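## Task

Scene 1: lift the black key fob out of the little wooden box's drawer and set it straight on the table surface, not on top of anything, then push the drawer shut. The box must stay roughly in its original spot and orientation, and the second item must remain inside the drawer.

## Robot and tools

Robot: two arms, left_arm and right_arm, each on a tilted plate; both plates hang from one metal frame behind them. For the clearance check, a plate and its half of the frame count as part of that arm. Calibrated bases in the scene frame: left_arm (+0.048, +0.320, +0.317) m, quat_wxyz (+0.957, -0.123, +0.264, +0.004); right_arm (+0.034, -0.209, +0.317) m, quat_wxyz (+0.957, +0.118, +0.266, +0.011).

Frame: one scene frame for everything. Origin is at table-top height, halfway between the nominal bases; +x points out over the table, +z up, and left_arm sits toward +y (arm names do not match image sides). Reported positions and orientations may be a few cm off, worse at long reach. Each gripper's fingers point along its own +z and spread along its own y. end_effector_position is the spot between the pads, just under 1 cm back from the tips.

Row format (used by both execute_actions and move): always 16 numbers, one flat list covering both arms: left_arm x, y, z, qw, qx, qy, qz, opening, then right_arm in the same order. x, y, z are an absolute target position in metres in the scene frame; the quaternion is an absolute target orientation, w first. Opening runs from -1 (shut, 0 mm gap) to +1 (fully open, about 87 mm); 0.5 is about 69 mm, 0 about 43 mm, -0.5 about 18 mm. An arm meant to hold still should receive its last reported pose and its intended opening again in every row; reuse your own target quaternion rather than a drifted reported one.

execute_actions: actions is a list holding at most one item. Empty list = look (returns state and pictures). {"rows": [...], "steps": n} = act: up to 15 rows, n up to 15 control steps at 1/30 s each (default 15, minimum 5); one row per step, last row repeated. {"steps": n} alone = wait up to 300 steps counted from the previous result, your reply time included. A target more than 0.6 m from an arm's last reported position along any of its gripper axes gets the call refused. Every step the controller clips the command to within 100 mm and 20 degrees of the measured pose, so far targets take several actions. Results are sampled 5 steps before the action ends; those steps run afterwards. Pictures come only with an empty list or when "cameras" names them.

move: target is one row or a list of up to 15 rows (absolute poses, no 0.6 m limit). The gripper travels straight, sharing one clock; minimum 0.5 s, cut off at 10 s. speed is in m/s, 0.002 to 0.5, default 0.25 (rotation capped at twice that in rad/s), one value or one per target. blend (m) rounds corners of a list. blocking=false returns after about 0.5 s while motion continues. New openings in later rows are applied after all arms pause at that row. No obstacle avoidance: plan around the box, the table and the other arm, and route around an arm's own base rather than close past it. Faster moves lag, overshoot and hit harder; aiming far beyond a contact presses harder. The result adds a move: line: done (within 10 mm and 2 degrees), off_target, moving, held (a check withheld steps or the clearance check stopped everything) or fault; limits=paced means the pose was clipped, limits=held that steps were withheld. done does not prove contact or grasp.

wait: seconds 0 to 10; lets a running move continue, ends early if it finishes. stop: brakes a running move (needs braking distance; fingers keep going). zoom_image: camera (cam_high, cam_low, cam_left_wrist, cam_right_wrist) and region [x0, y0, x1, y1] in pixels, at most 504x504, on that camera's latest picture. finished_scene: scene number 1 or 2; irreversible, grades the scene and starts the next.

Result fields: Hand target is what the controller is currently driving toward. grip_measured uses the opening scale; the last Joint positions entry per arm uses 0 (closed) to 1 (open). Readings can be off by about 1 mm. To grasp, command an opening about 0.04 below the reading at first contact for full force; smaller differences grip more gently. Pads push about 20 N at most. Joint velocities "within noise" means the arm is at rest. Joint torques include the arm's weight; joints 1 to 3 wrap at ±28 N m. Joint ranges (rad): waist -2.618 to 3.054, shoulder 0 to 3.142, elbow 0 to 3.142 (straight at 2.901), wrist pitch and yaw -1.571 to 1.571, wrist roll -2.094 to 2.094.

Cameras: cam_high and cam_low are fixed, the two wrist cameras ride on the arms; all 672x504. Calibration is approximate; wrist images may lag during motion.

Practical advice: verify position and tilt after every move and correct drift; small moves may not happen or may go sideways. Friction and gravity leave the gripper low or short at long reach. Avoid collisions between arms (can end the scene), slams, hard presses, releasing moving objects, drops, and anything leaving the table. Occasional external tugs may disturb held or loose objects. Motor heat builds when holding loads, stretching out, or pushing at unreachable poses; MOTOR HOT appears at 75 °C, at 90 °C the arm folds and idles for the rest of the scene. Time keeps running while you think once the first robot call is made, so be quick.

Each tool is called after "Emit:" as a command line: name --argument value for each argument, lists and objects as JSON in quotes; but a table of rows of numbers goes row by row, as --pt "numbers of a row", without its own name.

## Session

Emit:
execute_actions --actions '[]' --cameras '["all"]'

Scene clock: 0.00 s of 6000.00 s.
left_arm: end_effector_position=(+0.0998, +0.1270, +0.2928) grip_measured=+1.000 end_effector_quat_wxyz=(-0.035, +0.687, +0.534, -0.491) | right_arm: end_effector_position=(+0.4542, -0.2631, +0.1802) grip_measured=+1.000 end_effector_quat_wxyz=(+0.210, +0.029, +0.971, -0.113)
Joint positions: left_arm=[-0.98 1.552 0.577 -0.527 0.448 0.878 1] | right_arm=[0.037 1.58 0.906 0.109 0.457 -0.116 1]
Joint velocities: within noise
Joint torques (N m): no reading
Motor temperatures (°C): left_arm=[26 35 37 31 25 28 24] | right_arm=[25 31 31 31 29 29 29]
Heat: left arm: 37 °C; right arm: 31 °C.
Hand target: left_arm +0.1015, +0.1262, +0.2930; -0.032, +0.687, +0.535, -0.491 | right_arm +0.4606, -0.2645, +0.1858; +0.220, +0.033, +0.968, -0.113

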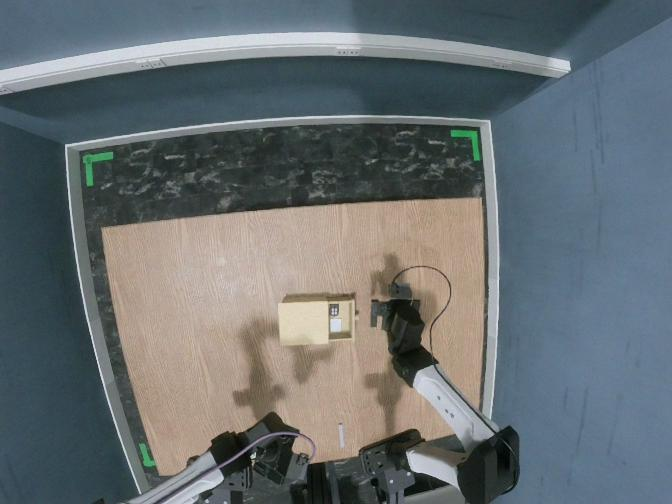

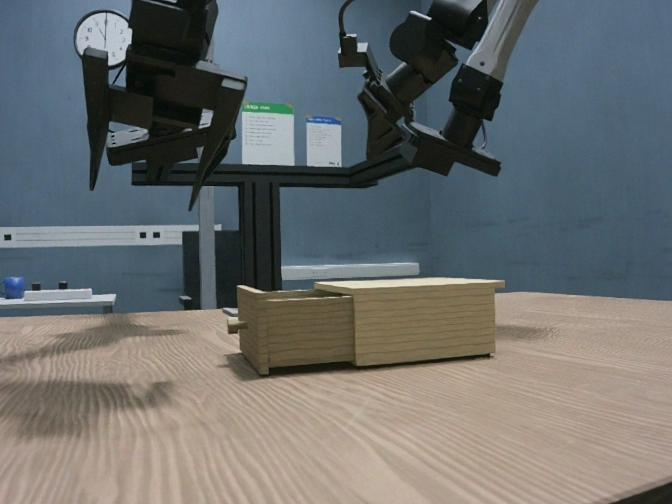

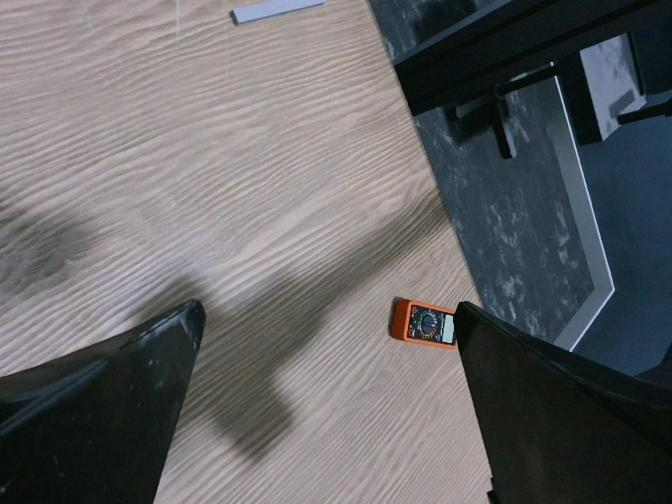

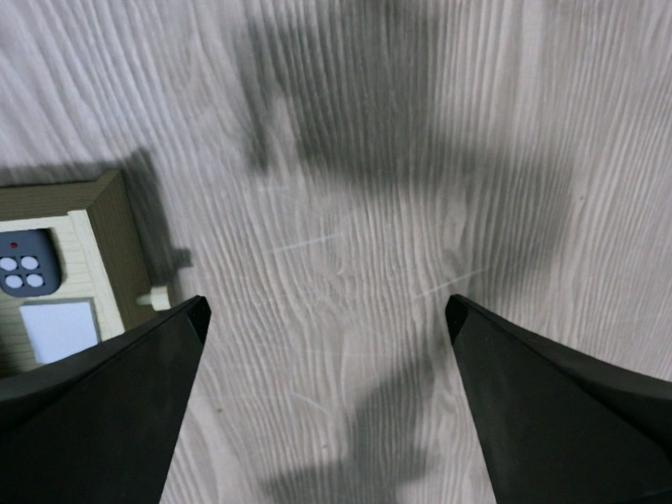

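Emit:
zoom_image --camera "cam_high" --region '[260, 270, 380, 360]'

Emit:
zoom_image --camera "cam_right_wrist" --region '[0, 150, 240, 400]'

Emit:
zoom_image --camera "cam_low" --region '[200, 250, 540, 400]'

Scaled by 4.200 from the camera's 672x504 image, which has a finer 960x720 frame.

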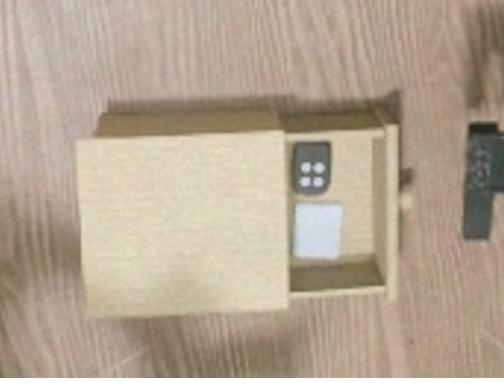

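Scaled by 2.016 from the camera's 672x504 image, which has a finer 960x720 frame.

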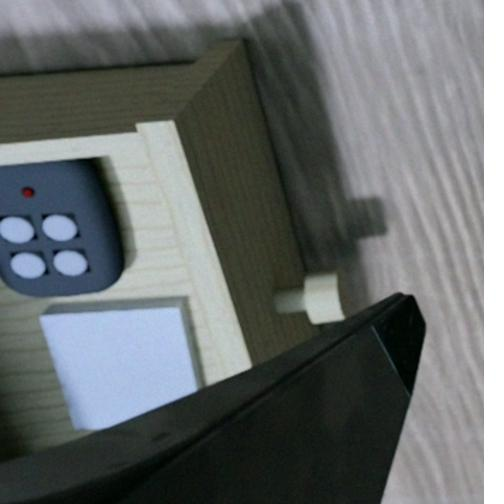

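Scaled by 1.482 from the camera's 672x504 image, which has a finer 960x720 frame.

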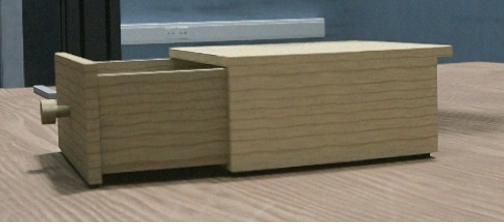

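Emit:
move --target '[0.1015,0.1262,0.2930,-0.032,0.687,0.535,-0.491,1.0,0.415,-0.118,0.119,0.1298,0.0136,0.9860,0.1036,0.05]' --speed 0.3 --cameras '["cam_high","cam_right_wrist","cam_low"]'

Scene clock: 6.77 s of 6000.00 s.
left_arm: end_effector_position=(+0.0998, +0.1270, +0.2928) grip_measured=+1.000 end_effector_quat_wxyz=(-0.035, +0.687, +0.534, -0.491) | right_arm: end_effector_position=(+0.4090, -0.1258, +0.1207) grip_measured=+0.050 end_effector_quat_wxyz=(+0.124, +0.011, +0.988, +0.094)
Joint positions: left_arm=[-0.98 1.552 0.577 -0.527 0.448 0.878 1] | right_arm=[0.176 1.823 0.934 0.094 0.157 0.073 0.525]
Joint velocities: within noise
Joint torques (N m): left_arm=[-2.99 -4.31 3.97 0.44 0.55 0.21] | right_arm=[4.34 -6.24 5.23 0.83 -0.21 -0.1]
Motor temperatures (°C): left_arm=[26 36 38 31 25 28 24] | right_arm=[25 32 32 31 29 29 29]
Heat: left arm: 38 °C; right arm: 32 °C.
Hand target: left_arm +0.1016, +0.1262, +0.2930; -0.032, +0.687, +0.535, -0.491 | right_arm +0.4147, -0.1180, +0.1193; +0.130, +0.014, +0.986, +0.104
Off the commanded pose: left_arm 0.002 m, 0 deg | right_arm 0.010 m, 1 deg.
Kept back: nothing.
move: done
camera_calibration:
cam_right_wrist: T_world_to_cam=[[0.0211175, -0.982452, -0.185316, -0.111642], [-0.807972, -0.125941, 0.575605, 0.264873], [-0.588843, 0.137575, -0.796453, 0.490747], [0, 0, 0, 1]] pos_world=[0.50534, -0.143839, 0.217705]
Images, in order (width x height): cam_high 672x504, cam_low 672x504, cam_right_wrist 672x504.

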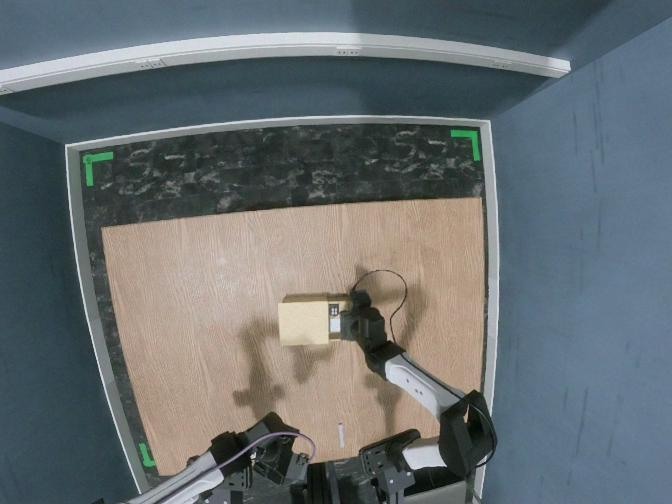

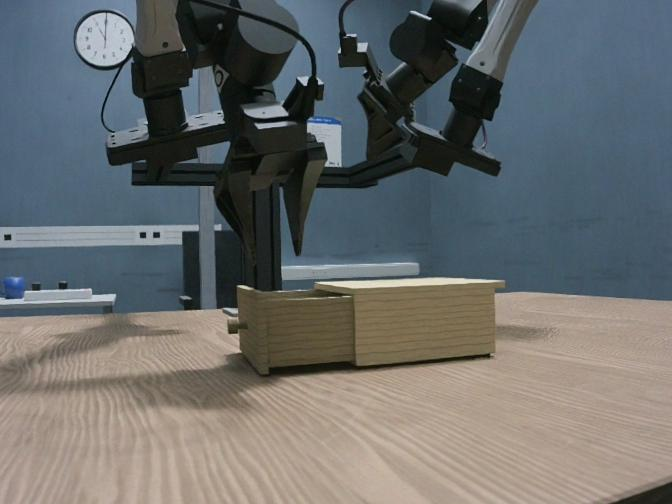

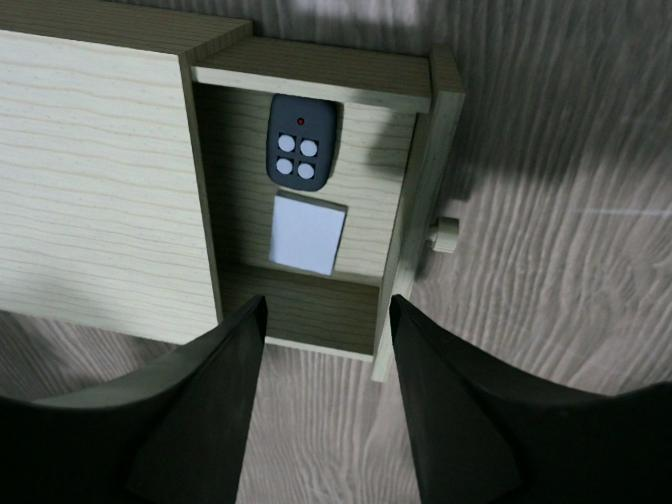

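Emit:
zoom_image --camera "cam_right_wrist" --region '[170, 30, 490, 390]'

Emit:
zoom_image --camera "cam_high" --region '[300, 270, 400, 360]'

Scaled by 1.400 from the camera's 672x504 image, which has a finer 960x720 frame.

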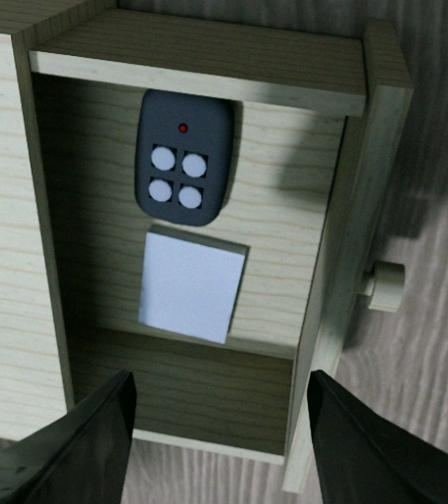

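Scaled by 5.040 from the camera's 672x504 image, which has a finer 960x720 frame.

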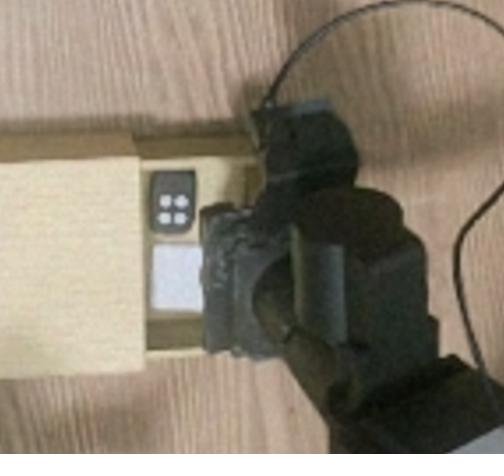

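Emit:
move --target '[0.1015,0.1262,0.2930,-0.032,0.687,0.535,-0.491,1.0,0.423,-0.095,0.074,0.1298,0.0136,0.9860,0.1036,0.05]' --speed 0.15 --cameras '["cam_high","cam_right_wrist","cam_low"]'

Scene clock: 9.53 s of 6000.00 s.
left_arm: end_effector_position=(+0.0998, +0.1270, +0.2928) grip_measured=+1.000 end_effector_quat_wxyz=(-0.035, +0.687, +0.534, -0.491) | right_arm: end_effector_position=(+0.4185, -0.1025, +0.0762) grip_measured=+0.050 end_effector_quat_wxyz=(+0.123, +0.012, +0.987, +0.100)
Joint positions: left_arm=[-0.98 1.552 0.577 -0.527 0.448 0.878 1] | right_arm=[0.189 2.024 1.038 0.19 0.156 0.086 0.525]
Joint velocities: within noise
Joint torques (N m): left_arm=[-3.02 -4.37 3.97 0.43 0.53 0.2] | right_arm=[5.18 -6.69 4.56 0.79 -0.1 -0.07]
Motor temperatures (°C): left_arm=[26 36 38 31 25 28 24] | right_arm=[25 32 32 32 29 29 29]
Heat: left arm: 38 °C; right arm: 32 °C.
Hand target: left_arm +0.1016, +0.1262, +0.2930; -0.032, +0.687, +0.535, -0.491 | right_arm +0.4228, -0.0951, +0.0742; +0.130, +0.014, +0.986, +0.104
Off the commanded pose: left_arm 0.002 m, 0 deg | right_arm 0.009 m, 1 deg.
Kept back: nothing.
move: done
camera_calibration:
cam_right_wrist: T_world_to_cam=[[0.0205164, -0.980343, -0.19623, -0.0958711], [-0.807886, -0.13188, 0.574393, 0.300539], [-0.588981, 0.146747, -0.794712, 0.458585], [0, 0, 0, 1]] pos_world=[0.514866, -0.121647, 0.173003]
Images, in order (width x height): cam_high 672x504, cam_low 672x504, cam_right_wrist 672x504.

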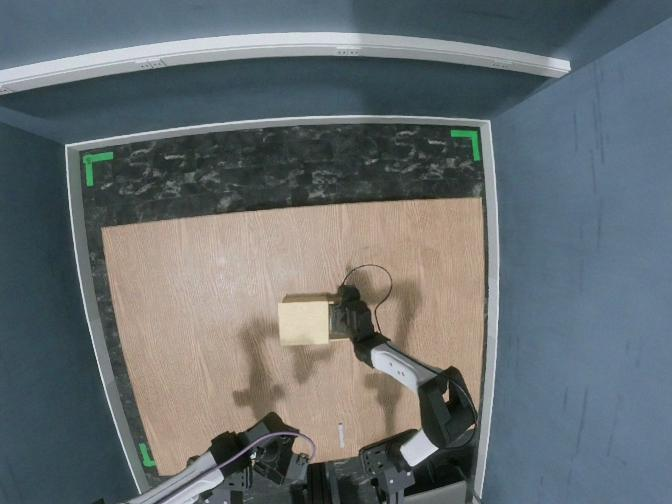

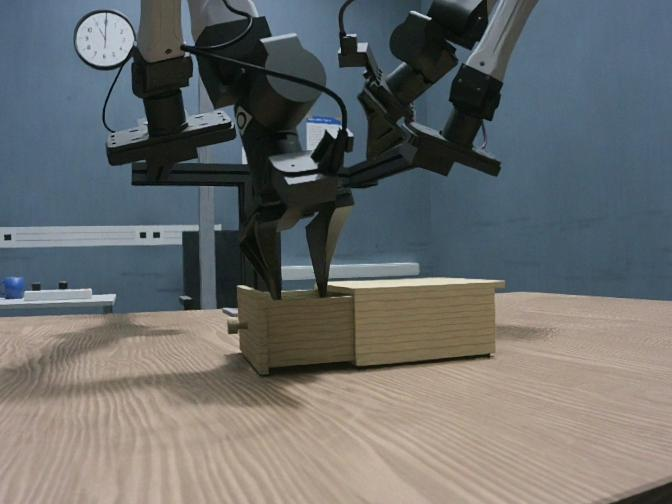

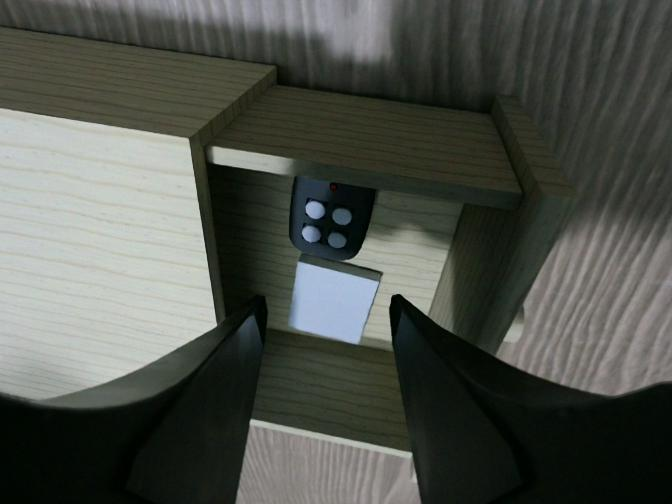

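Emit:
move --pt "0.1015 0.1262 0.2930 -0.032 0.687 0.535 -0.491 1.0 0.434 -0.087 0.030 0.1298 0.0136 0.9860 0.1036 0.05" --pt "0.1015 0.1262 0.2930 -0.032 0.687 0.535 -0.491 1.0 0.434 -0.087 0.030 0.1298 0.0136 0.9860 0.1036 -0.35" --speed 0.12 --cameras '["cam_high","cam_right_wrist","cam_low"]'

Scene clock: 11.80 s of 6000.00 s.
left_arm: end_effector_position=(+0.0998, +0.1270, +0.2928) grip_measured=+1.000 end_effector_quat_wxyz=(-0.035, +0.687, +0.534, -0.491) | right_arm: end_effector_position=(+0.4310, -0.0944, +0.0382) grip_measured=-0.330 end_effector_quat_wxyz=(+0.122, +0.014, +0.988, +0.093)
Joint positions: left_arm=[-0.98 1.552 0.577 -0.527 0.448 0.878 1] | right_arm=[0.18 2.183 1.166 0.219 0.163 0.082 0.335]
Joint velocities: within noise
Joint torques (N m): left_arm=[-2.96 -4.27 4 0.43 0.53 0.21] | right_arm=[4.49 -6.02 4.46 1.01 -0.29 -0.18]
Motor temperatures (°C): left_arm=[26 36 38 31 25 28 24] | right_arm=[26 33 32 32 29 29 29]
Heat: left arm: 38 °C; right arm: 33 °C.
Hand target: left_arm +0.1016, +0.1262, +0.2930; -0.032, +0.687, +0.535, -0.491 | right_arm +0.4336, -0.0872, +0.0305; +0.129, +0.014, +0.986, +0.103
Off the commanded pose: left_arm 0.002 m, 0 deg | right_arm 0.012 m, 2 deg.
Kept back: nothing.
move: off_target (right_arm); target 2's new opening was sent with right_arm's hand 0.014 m and 2 deg from that target
camera_calibration:
cam_right_wrist: T_world_to_cam=[[0.0148035, -0.982996, -0.18303, -0.0939748], [-0.806896, -0.119848, 0.578407, 0.334011], [-0.590508, 0.139124, -0.79495, 0.434502], [0, 0, 0, 1]] pos_world=[0.52748, -0.112796, 0.135012]
Images, in order (width x height): cam_high 672x504, cam_low 672x504, cam_right_wrist 672x504.

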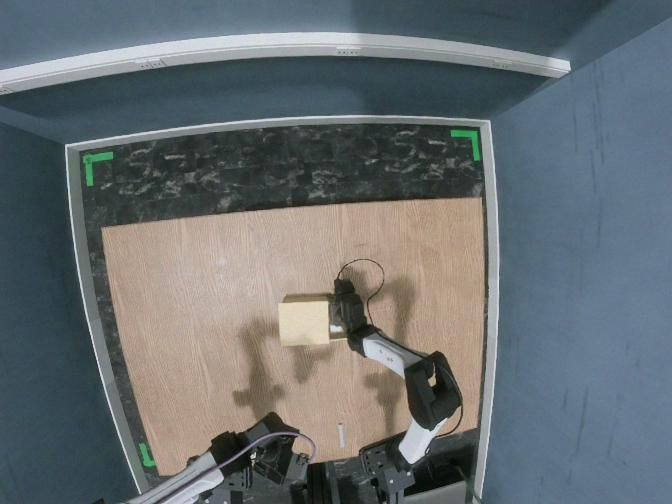

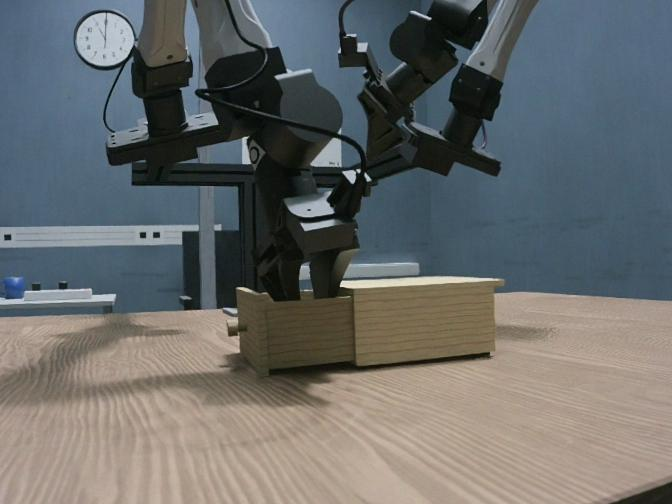

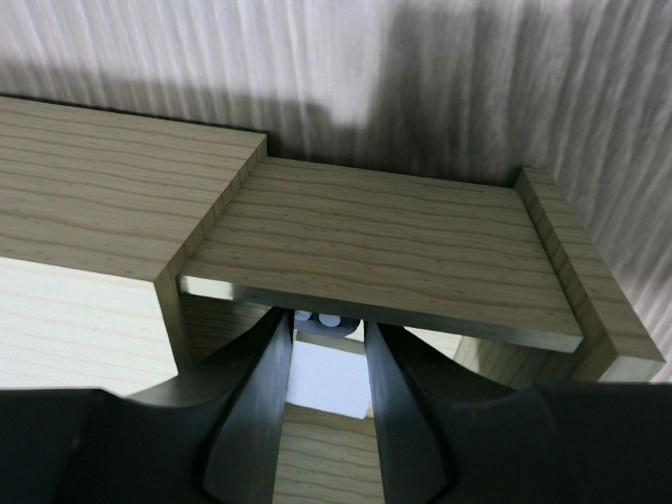

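Emit:
move --target '[0.1015,0.1262,0.2930,-0.032,0.687,0.535,-0.491,1.0,0.434,-0.087,0.034,0.1298,0.0136,0.9860,0.1036,-0.6]' --speed 0.12 --cameras '["cam_right_wrist"]'

Scene clock: 12.77 s of 6000.00 s.
left_arm: end_effector_position=(+0.0998, +0.1270, +0.2928) grip_measured=+1.000 end_effector_quat_wxyz=(-0.035, +0.687, +0.534, -0.491) | right_arm: end_effector_position=(+0.4310, -0.0944, +0.0382) grip_measured=-0.330 end_effector_quat_wxyz=(+0.122, +0.014, +0.988, +0.093)
Joint positions: left_arm=[-0.98 1.552 0.577 -0.527 0.448 0.878 1] | right_arm=[0.18 2.183 1.166 0.219 0.163 0.082 0.335]
Joint velocities: within noise
Joint torques (N m): left_arm=[-2.96 -4.33 3.99 0.44 0.55 0.21] | right_arm=[4.82 -7.1 3.88 0.95 -0.32 -0.14]
Motor temperatures (°C): left_arm=[26 36 38 31 25 28 24] | right_arm=[26 33 32 32 29 29 29]
Heat: left arm: 38 °C; right arm: 33 °C.
Hand target: left_arm +0.1016, +0.1262, +0.2930; -0.032, +0.687, +0.535, -0.491 | right_arm +0.4337, -0.0871, +0.0343; +0.130, +0.014, +0.986, +0.104
Off the commanded pose: left_arm 0.002 m, 0 deg | right_arm 0.009 m, 2 deg.
Kept back: nothing.
move: done
camera_calibration:
cam_right_wrist: T_world_to_cam=[[0.0148035, -0.982996, -0.18303, -0.0939748], [-0.806896, -0.119848, 0.578407, 0.334011], [-0.590508, 0.139124, -0.79495, 0.434502], [0, 0, 0, 1]] pos_world=[0.52748, -0.112796, 0.135012]
Images, in order (width x height): cam_right_wrist 672x504.

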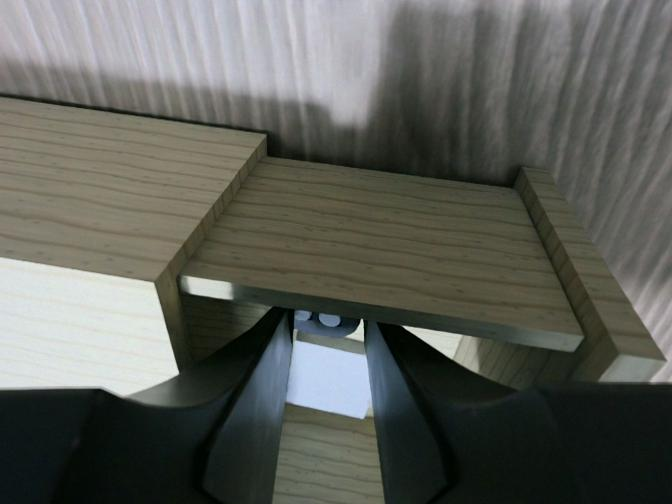

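Emit:
move --pt "0.1015 0.1262 0.2930 -0.032 0.687 0.535 -0.491 1.0 0.434 -0.092 0.118 0.1298 0.0136 0.9860 0.1036 -0.6" --pt "0.1015 0.1262 0.2930 -0.032 0.687 0.535 -0.491 1.0 0.405 -0.265 0.105 0.1298 0.0136 0.9860 0.1036 -0.6" --pt "0.1015 0.1262 0.2930 -0.032 0.687 0.535 -0.491 1.0 0.403 -0.272 0.024 0.1298 0.0136 0.9860 0.1036 -0.6" --pt "0.1015 0.1262 0.2930 -0.032 0.687 0.535 -0.491 1.0 0.403 -0.272 0.010 0.1298 0.0136 0.9860 0.1036 -0.6" --speed '[0.2,0.3,0.2,0.06]' --blend '[0.03,0.03,0.005,0]'

Scene clock: 15.97 s of 6000.00 s.
left_arm: end_effector_position=(+0.0998, +0.1270, +0.2928) grip_measured=+1.000 end_effector_quat_wxyz=(-0.035, +0.687, +0.534, -0.491) | right_arm: end_effector_position=(+0.4020, -0.2696, +0.0159) grip_measured=-0.600 end_effector_quat_wxyz=(+0.125, +0.016, +0.987, +0.102)
Joint positions: left_arm=[-0.98 1.552 0.577 -0.527 0.448 0.878 1] | right_arm=[-0.286 2.115 1.069 0.249 -0.185 -0.245 0.2]
Joint velocities: within noise
Joint torques (N m): left_arm=[-3 -4.31 3.99 0.45 0.54 0.21] | right_arm=[0.35 -6.76 3.29 0.71 -0.32 -0.27]
Motor temperatures (°C): left_arm=[26 37 38 31 25 28 24] | right_arm=[26 33 32 32 28 29 29]
Heat: left arm: 38 °C; right arm: 33 °C.
Hand target: left_arm +0.1016, +0.1262, +0.2930; -0.032, +0.687, +0.535, -0.491 | right_arm +0.4028, -0.2719, +0.0102; +0.130, +0.014, +0.986, +0.104
Off the commanded pose: left_arm 0.002 m, 0 deg | right_arm 0.006 m, 1 deg.
Kept back: nothing.
move: done
camera_calibration:
cam_right_wrist: T_world_to_cam=[[0.0148321, -0.97922, -0.202256, -0.268496], [-0.81064, -0.130194, 0.570888, 0.301362], [-0.585357, 0.155489, -0.795726, 0.426318], [0, 0, 0, 1]] pos_world=[0.497826, -0.289969, 0.112883]

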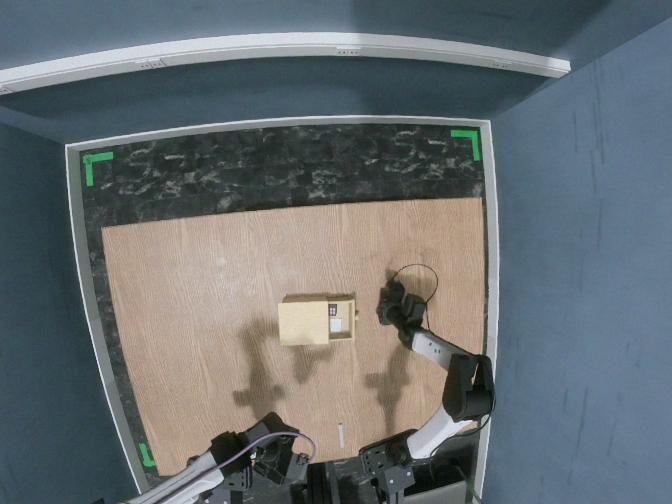

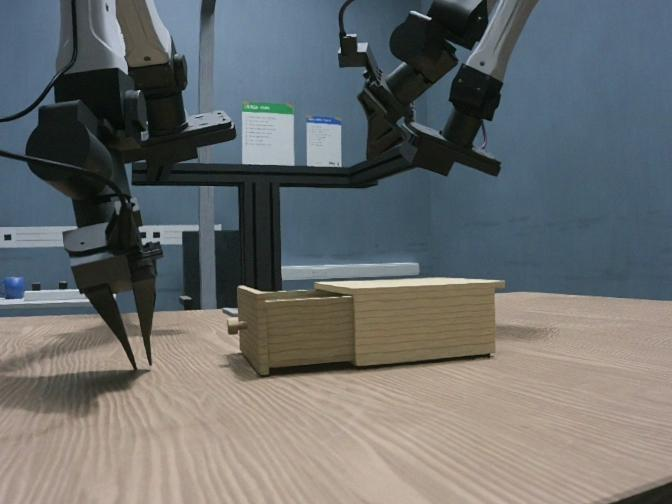

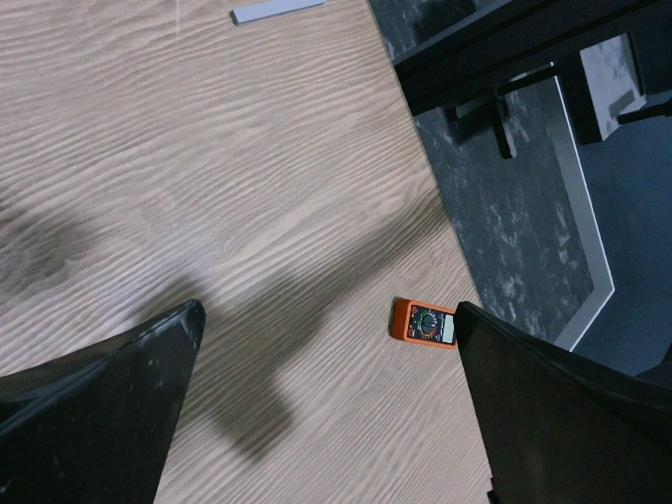

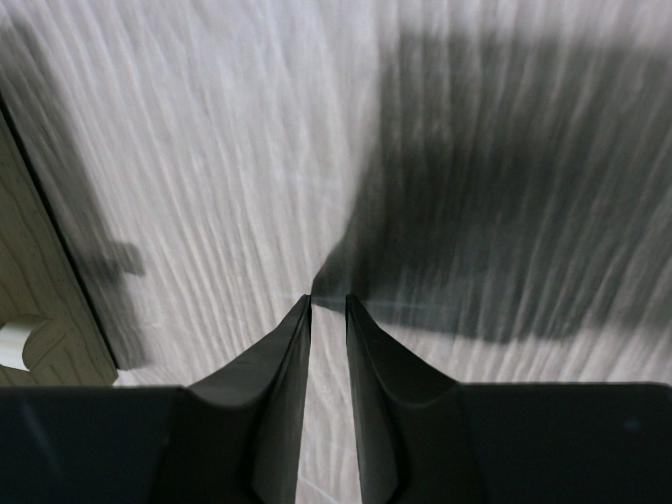

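Emit:
zoom_image --camera "cam_high" --region '[300, 280, 390, 350]'

Emit:
zoom_image --camera "cam_low" --region '[50, 220, 250, 400]'

Scaled by 5.600 from the camera's 672x504 image, which has a finer 960x720 frame.

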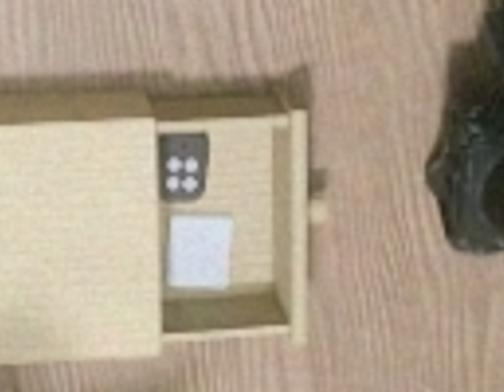

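Scaled by 2.520 from the camera's 672x504 image, which has a finer 960x720 frame.

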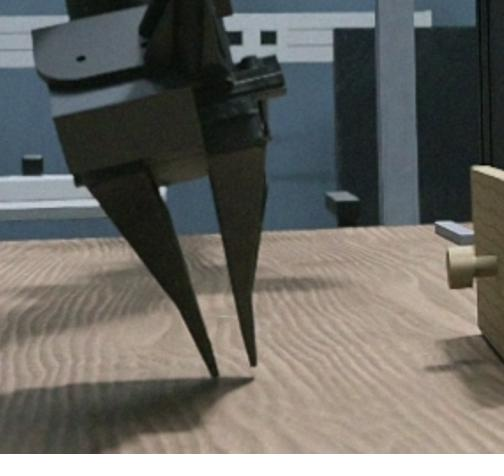

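Emit:
move --pt "0.1015 0.1262 0.2930 -0.032 0.687 0.535 -0.491 1.0 0.405 -0.262 0.10 0.1298 0.0136 0.9860 0.1036 0.03" --pt "0.1015 0.1262 0.2930 -0.032 0.687 0.535 -0.491 1.0 0.421 -0.108 0.100 0.1298 0.0136 0.9860 0.1036 0.03" --pt "0.1015 0.1262 0.2930 -0.032 0.687 0.535 -0.491 1.0 0.434 -0.087 0.033 0.1298 0.0136 0.9860 0.1036 0.03" --pt "0.1015 0.1262 0.2930 -0.032 0.687 0.535 -0.491 1.0 0.434 -0.087 0.033 0.1298 0.0136 0.9860 0.1036 -0.5" --pt "0.1015 0.1262 0.2930 -0.032 0.687 0.535 -0.491 1.0 0.434 -0.107 0.036 0.1298 0.0136 0.9860 0.1036 -0.5" --speed '[0.25,0.3,0.15,0.1,0.08]' --blend '[0.03,0.02,0,0,0]' --cameras '["cam_high","cam_right_wrist","cam_low"]'

Scene clock: 21.27 s of 6000.00 s.
left_arm: end_effector_position=(+0.0998, +0.1270, +0.2928) grip_measured=+1.000 end_effector_quat_wxyz=(-0.035, +0.687, +0.534, -0.491) | right_arm: end_effector_position=(+0.4251, -0.0954, +0.0385) grip_measured=-0.499 end_effector_quat_wxyz=(+0.112, +0.008, +0.987, +0.112)
Joint positions: left_arm=[-0.98 1.552 0.577 -0.527 0.448 0.878 1] | right_arm=[0.162 2.175 1.156 0.204 0.109 0.065 0.25]
Joint velocities: within noise
Joint torques (N m): left_arm=[-2.97 -4.31 3.93 0.44 0.53 0.2] | right_arm=[1.78 -8.87 2.06 1.06 -0.06 -0.29]
Motor temperatures (°C): left_arm=[26 37 39 31 25 28 24] | right_arm=[26 34 32 32 28 29 29]
Heat: left arm: 39 °C; right arm: 34 °C.
Hand target: left_arm +0.1016, +0.1262, +0.2930; -0.032, +0.687, +0.535, -0.491 | right_arm +0.4336, -0.1071, +0.0363; +0.129, +0.013, +0.986, +0.103
Off the commanded pose: left_arm 0.002 m, 0 deg | right_arm 0.015 m, 2 deg.
Kept back: nothing.
move: off_target (right_arm); target 4's new opening was sent with right_arm's hand 0.013 m and 2 deg from that target
camera_calibration:
cam_right_wrist: T_world_to_cam=[[0.030527, -0.974936, -0.220383, -0.0992703], [-0.793518, -0.157708, 0.587757, 0.319318], [-0.607781, 0.156935, -0.778443, 0.439802], [0, 0, 0, 1]] pos_world=[0.523719, -0.115444, 0.132802]
Images, in order (width x height): cam_high 672x504, cam_low 672x504, cam_right_wrist 672x504.

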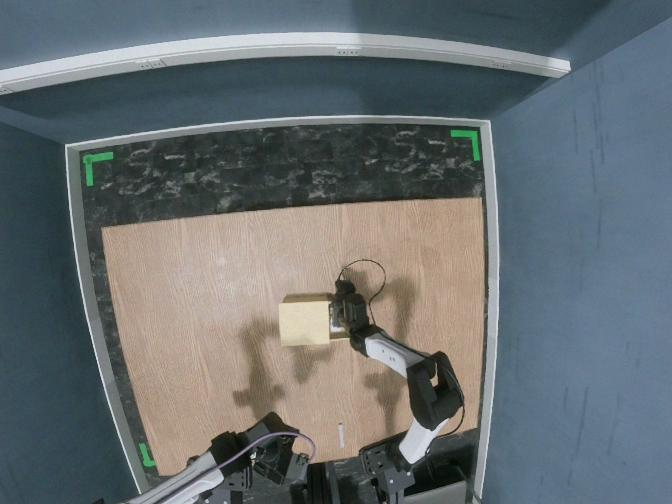

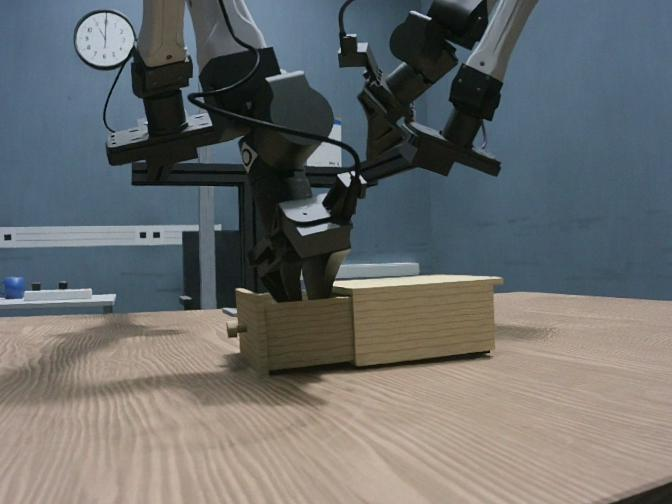

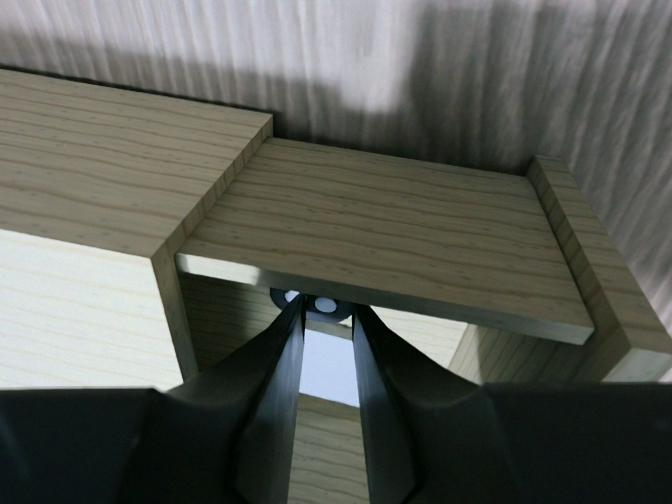

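Emit:
move --target '[0.1015,0.1262,0.2930,-0.032,0.687,0.535,-0.491,1.0,0.438,-0.124,0.030,0.1298,0.0136,0.9860,0.1036,-0.5]' --speed 0.08 --cameras '["cam_high","cam_right_wrist"]'

Scene clock: 22.77 s of 6000.00 s.
left_arm: end_effector_position=(+0.0998, +0.1270, +0.2928) grip_measured=+1.000 end_effector_quat_wxyz=(-0.035, +0.687, +0.534, -0.491) | right_arm: end_effector_position=(+0.4256, -0.0991, +0.0369) grip_measured=-0.499 end_effector_quat_wxyz=(+0.110, +0.009, +0.984, +0.142)
Joint positions: left_arm=[-0.98 1.552 0.577 -0.527 0.448 0.878 1] | right_arm=[0.124 2.175 1.156 0.205 0.023 0.047 0.25]
Joint velocities: within noise
Joint torques (N m): left_arm=[-2.95 -4.37 3.97 0.44 0.54 0.21] | right_arm=[1.11 -8.75 3.38 0.94 0.42 -0.48]
Motor temperatures (°C): left_arm=[26 37 39 30 25 28 24] | right_arm=[26 34 32 32 28 29 29]
Heat: left arm: 39 °C; right arm: 34 °C.
Hand target: left_arm +0.1016, +0.1262, +0.2930; -0.032, +0.687, +0.535, -0.491 | right_arm +0.4372, -0.1240, +0.0313; +0.128, +0.014, +0.986, +0.104
Off the commanded pose: left_arm 0.002 m, 0 deg | right_arm 0.029 m, 5 deg.
Kept back: nothing.
move: off_target (right_arm)
camera_calibration:
cam_right_wrist: T_world_to_cam=[[0.033904, -0.959721, -0.278902, -0.101041], [-0.790567, -0.19648, 0.579999, 0.315268], [-0.611436, 0.200827, -0.765385, 0.44484], [0, 0, 0, 1]] pos_world=[0.524658, -0.124363, 0.129438]
Images, in order (width x height): cam_high 672x504, cam_right_wrist 672x504.

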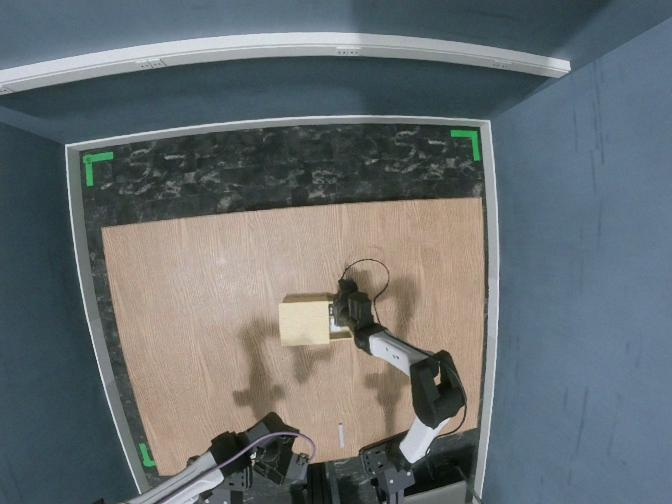

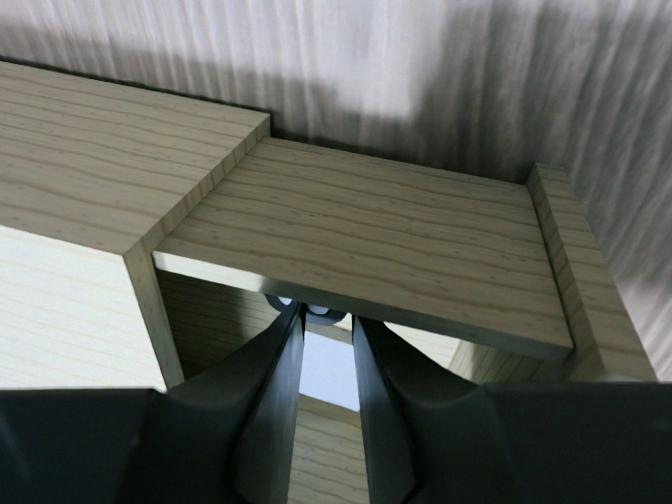

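Emit:
move --pt "0.1015 0.1262 0.2930 -0.032 0.687 0.535 -0.491 1.0 0.430 -0.110 0.088 0.1291 0.0193 0.9805 0.1465 -0.5" --pt "0.1015 0.1262 0.2930 -0.032 0.687 0.535 -0.491 1.0 0.418 -0.081 0.099 0.1291 0.0193 0.9805 0.1465 -1.0" --pt "0.1015 0.1262 0.2930 -0.032 0.687 0.535 -0.491 1.0 0.431 -0.0675 0.054 0.1291 0.0193 0.9805 0.1465 -1.0" --speed '[0.15,0.25,0.12]' --blend '[0.01,0,0]' --cameras '["cam_high","cam_right_wrist","cam_low"]'

Scene clock: 26.37 s of 6000.00 s.
left_arm: end_effector_position=(+0.0998, +0.1270, +0.2928) grip_measured=+1.000 end_effector_quat_wxyz=(-0.035, +0.687, +0.534, -0.491) | right_arm: end_effector_position=(+0.4234, -0.0670, +0.0586) grip_measured=-0.973 end_effector_quat_wxyz=(+0.120, +0.014, +0.982, +0.146)
Joint positions: left_arm=[-0.98 1.552 0.577 -0.527 0.448 0.878 1] | right_arm=[0.215 2.133 1.119 0.219 0.081 0.12 0.013]
Joint velocities: within noise
Joint torques (N m): left_arm=[-2.95 -4.29 4.01 0.44 0.53 0.2] | right_arm=[3.78 -7.09 4.63 0.86 -0.22 -0.13]
Motor temperatures (°C): left_arm=[26 37 39 30 25 28 24] | right_arm=[26 35 32 32 28 29 29]
Heat: left arm: 39 °C; right arm: 35 °C.
Hand target: left_arm +0.1016, +0.1262, +0.2930; -0.032, +0.687, +0.535, -0.491 | right_arm +0.4309, -0.0676, +0.0543; +0.129, +0.019, +0.981, +0.147
Off the commanded pose: left_arm 0.002 m, 0 deg | right_arm 0.009 m, 1 deg.
Kept back: nothing.
move: done; target 2's new opening was sent with right_arm's hand 0.015 m and 2 deg from that target
camera_calibration:
cam_right_wrist: T_world_to_cam=[[0.0274587, -0.957561, -0.286921, -0.0607462], [-0.803444, -0.191915, 0.563601, 0.313947], [-0.594747, 0.215049, -0.774616, 0.448053], [0, 0, 0, 1]] pos_world=[0.520385, -0.0942702, 0.152698]
Images, in order (width x height): cam_high 672x504, cam_low 672x504, cam_right_wrist 672x504.

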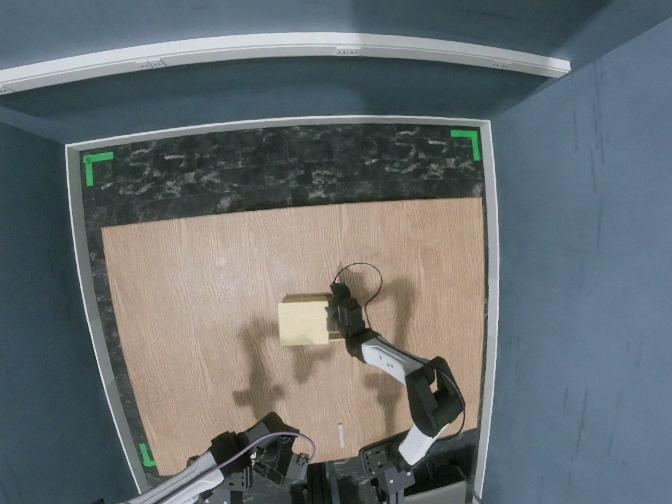

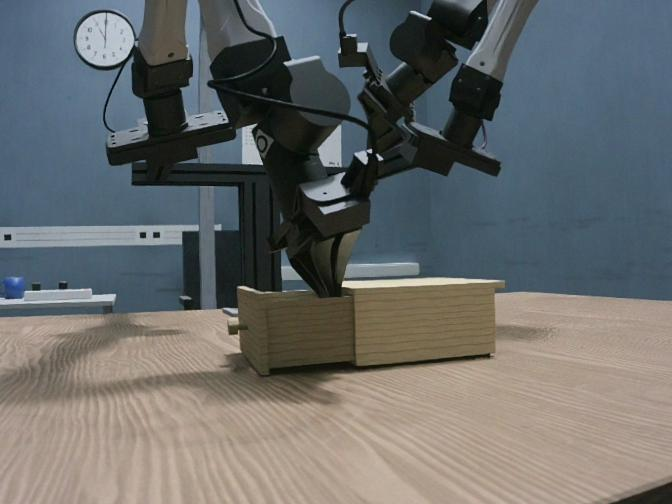

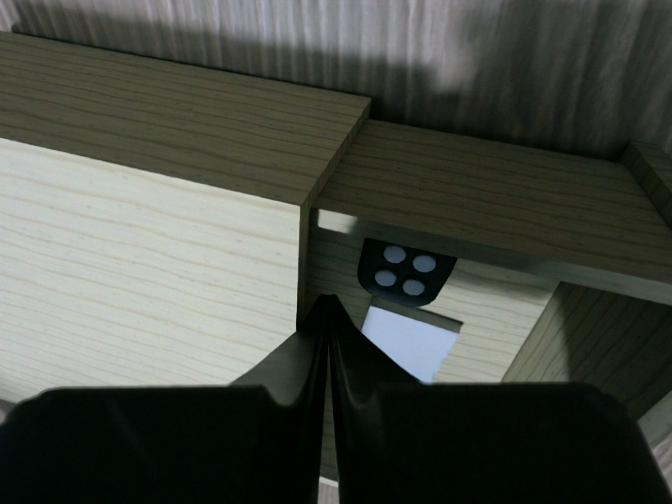

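Emit:
move --pt "0.1015 0.1262 0.2930 -0.032 0.687 0.535 -0.491 1.0 0.438 -0.0685 0.031 0.1291 0.0193 0.9805 0.1465 -1.0" --pt "0.1015 0.1262 0.2930 -0.032 0.687 0.535 -0.491 1.0 0.438 -0.101 0.032 0.1291 0.0193 0.9805 0.1465 -1.0" --speed '[0.12,0.1]' --cameras '["cam_high","cam_right_wrist"]'

Scene clock: 27.67 s of 6000.00 s.
left_arm: end_effector_position=(+0.0998, +0.1270, +0.2928) grip_measured=+1.000 end_effector_quat_wxyz=(-0.035, +0.687, +0.534, -0.491) | right_arm: end_effector_position=(+0.4302, -0.0948, +0.0284) grip_measured=-0.973 end_effector_quat_wxyz=(+0.117, +0.020, +0.982, +0.147)
Joint positions: left_arm=[-0.98 1.552 0.577 -0.527 0.448 0.878 1] | right_arm=[0.123 2.211 1.177 0.238 0.016 0.066 0.013]
Joint velocities: within noise
Joint torques (N m): left_arm=[-3.02 -4.33 3.97 0.44 0.53 0.22] | right_arm=[2.96 -9.89 2.3 0.77 -0.24 -0.3]
Motor temperatures (°C): left_arm=[26 37 39 30 25 28 24] | right_arm=[26 35 31 32 28 29 29]
Heat: left arm: 39 °C; right arm: 35 °C.
Hand target: left_arm +0.1016, +0.1262, +0.2930; -0.032, +0.687, +0.535, -0.491 | right_arm +0.4381, -0.1010, +0.0320; +0.129, +0.019, +0.981, +0.146
Off the commanded pose: left_arm 0.002 m, 0 deg | right_arm 0.011 m, 1 deg.
Kept back: nothing.
move: off_target (right_arm)
camera_calibration:
cam_right_wrist: T_world_to_cam=[[0.0155888, -0.956831, -0.290226, -0.0909058], [-0.80145, -0.185514, 0.568562, 0.330789], [-0.597859, 0.223739, -0.769744, 0.436754], [0, 0, 0, 1]] pos_world=[0.527645, -0.123334, 0.121731]
Images, in order (width x height): cam_high 672x504, cam_right_wrist 672x504.

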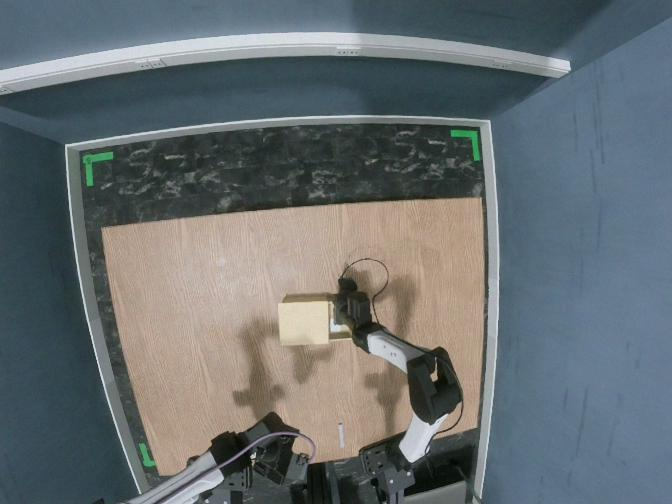

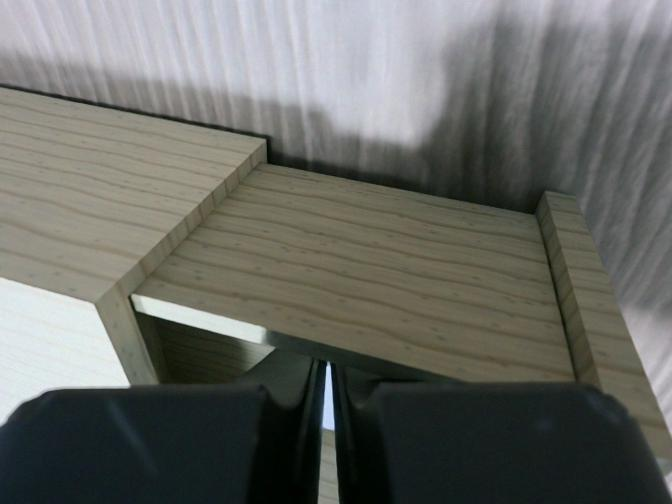

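Emit:
move --pt "0.1015 0.1262 0.2930 -0.032 0.687 0.535 -0.491 1.0 0.432 -0.099 0.065 0.1298 0.0136 0.9860 0.1036 -1.0" --pt "0.1015 0.1262 0.2930 -0.032 0.687 0.535 -0.491 1.0 0.424 -0.113 0.093 0.1304 0.0046 0.9908 0.0346 -0.05" --speed '[0.15,0.2]' --blend '[0.01,0]' --cameras '["cam_high","cam_right_wrist"]'

Scene clock: 29.67 s of 6000.00 s.
left_arm: end_effector_position=(+0.0998, +0.1270, +0.2928) grip_measured=+1.000 end_effector_quat_wxyz=(-0.035, +0.687, +0.534, -0.491) | right_arm: end_effector_position=(+0.4159, -0.1134, +0.0794) grip_measured=-0.050 end_effector_quat_wxyz=(+0.117, +0.000, +0.992, +0.034)
Joint positions: left_arm=[-0.98 1.552 0.577 -0.527 0.448 0.878 1] | right_arm=[0.227 2.02 1.053 0.139 0.307 0.08 0.475]
Joint velocities: within noise
Joint torques (N m): left_arm=[-2.99 -4.31 3.97 0.45 0.55 0.21] | right_arm=[5.37 -11.52 2.55 0.54 0.06 -0.06]
Motor temperatures (°C): left_arm=[26 37 39 30 25 28 24] | right_arm=[26 35 31 31 28 29 29]
Heat: left arm: 39 °C; right arm: 35 °C.
Hand target: left_arm +0.1016, +0.1262, +0.2930; -0.032, +0.687, +0.535, -0.491 | right_arm +0.4240, -0.1129, +0.0925; +0.130, +0.005, +0.991, +0.035
Off the commanded pose: left_arm 0.002 m, 0 deg | right_arm 0.016 m, 2 deg.
Kept back: nothing.
move: off_target (right_arm); target 2's new opening was sent with right_arm's hand 0.016 m and 2 deg from that target
camera_calibration:
cam_right_wrist: T_world_to_cam=[[0.029123, -0.997447, -0.0651964, -0.121808], [-0.799671, -0.0623826, 0.597189, 0.297743], [-0.599732, 0.0347437, -0.799447, 0.453326], [0, 0, 0, 1]] pos_world=[0.513518, -0.118673, 0.17666]
Images, in order (width x height): cam_high 672x504, cam_right_wrist 672x504.

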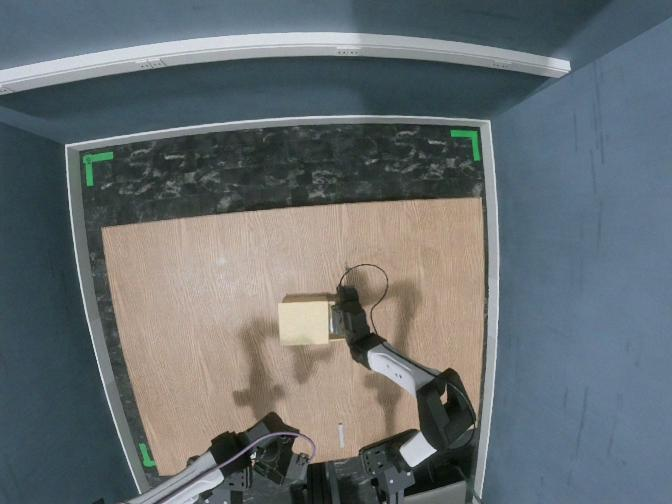

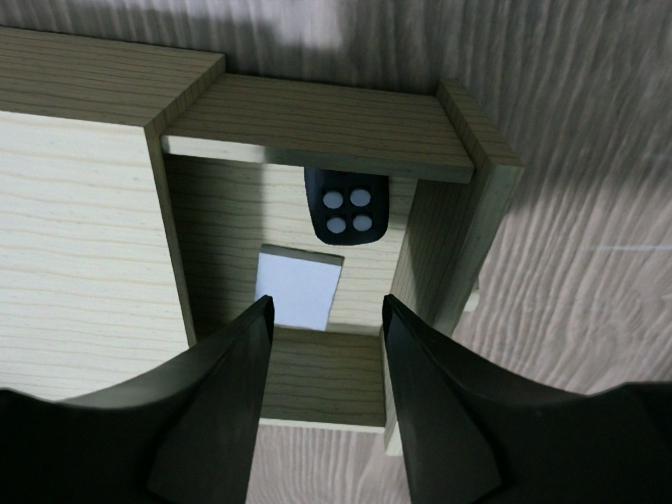

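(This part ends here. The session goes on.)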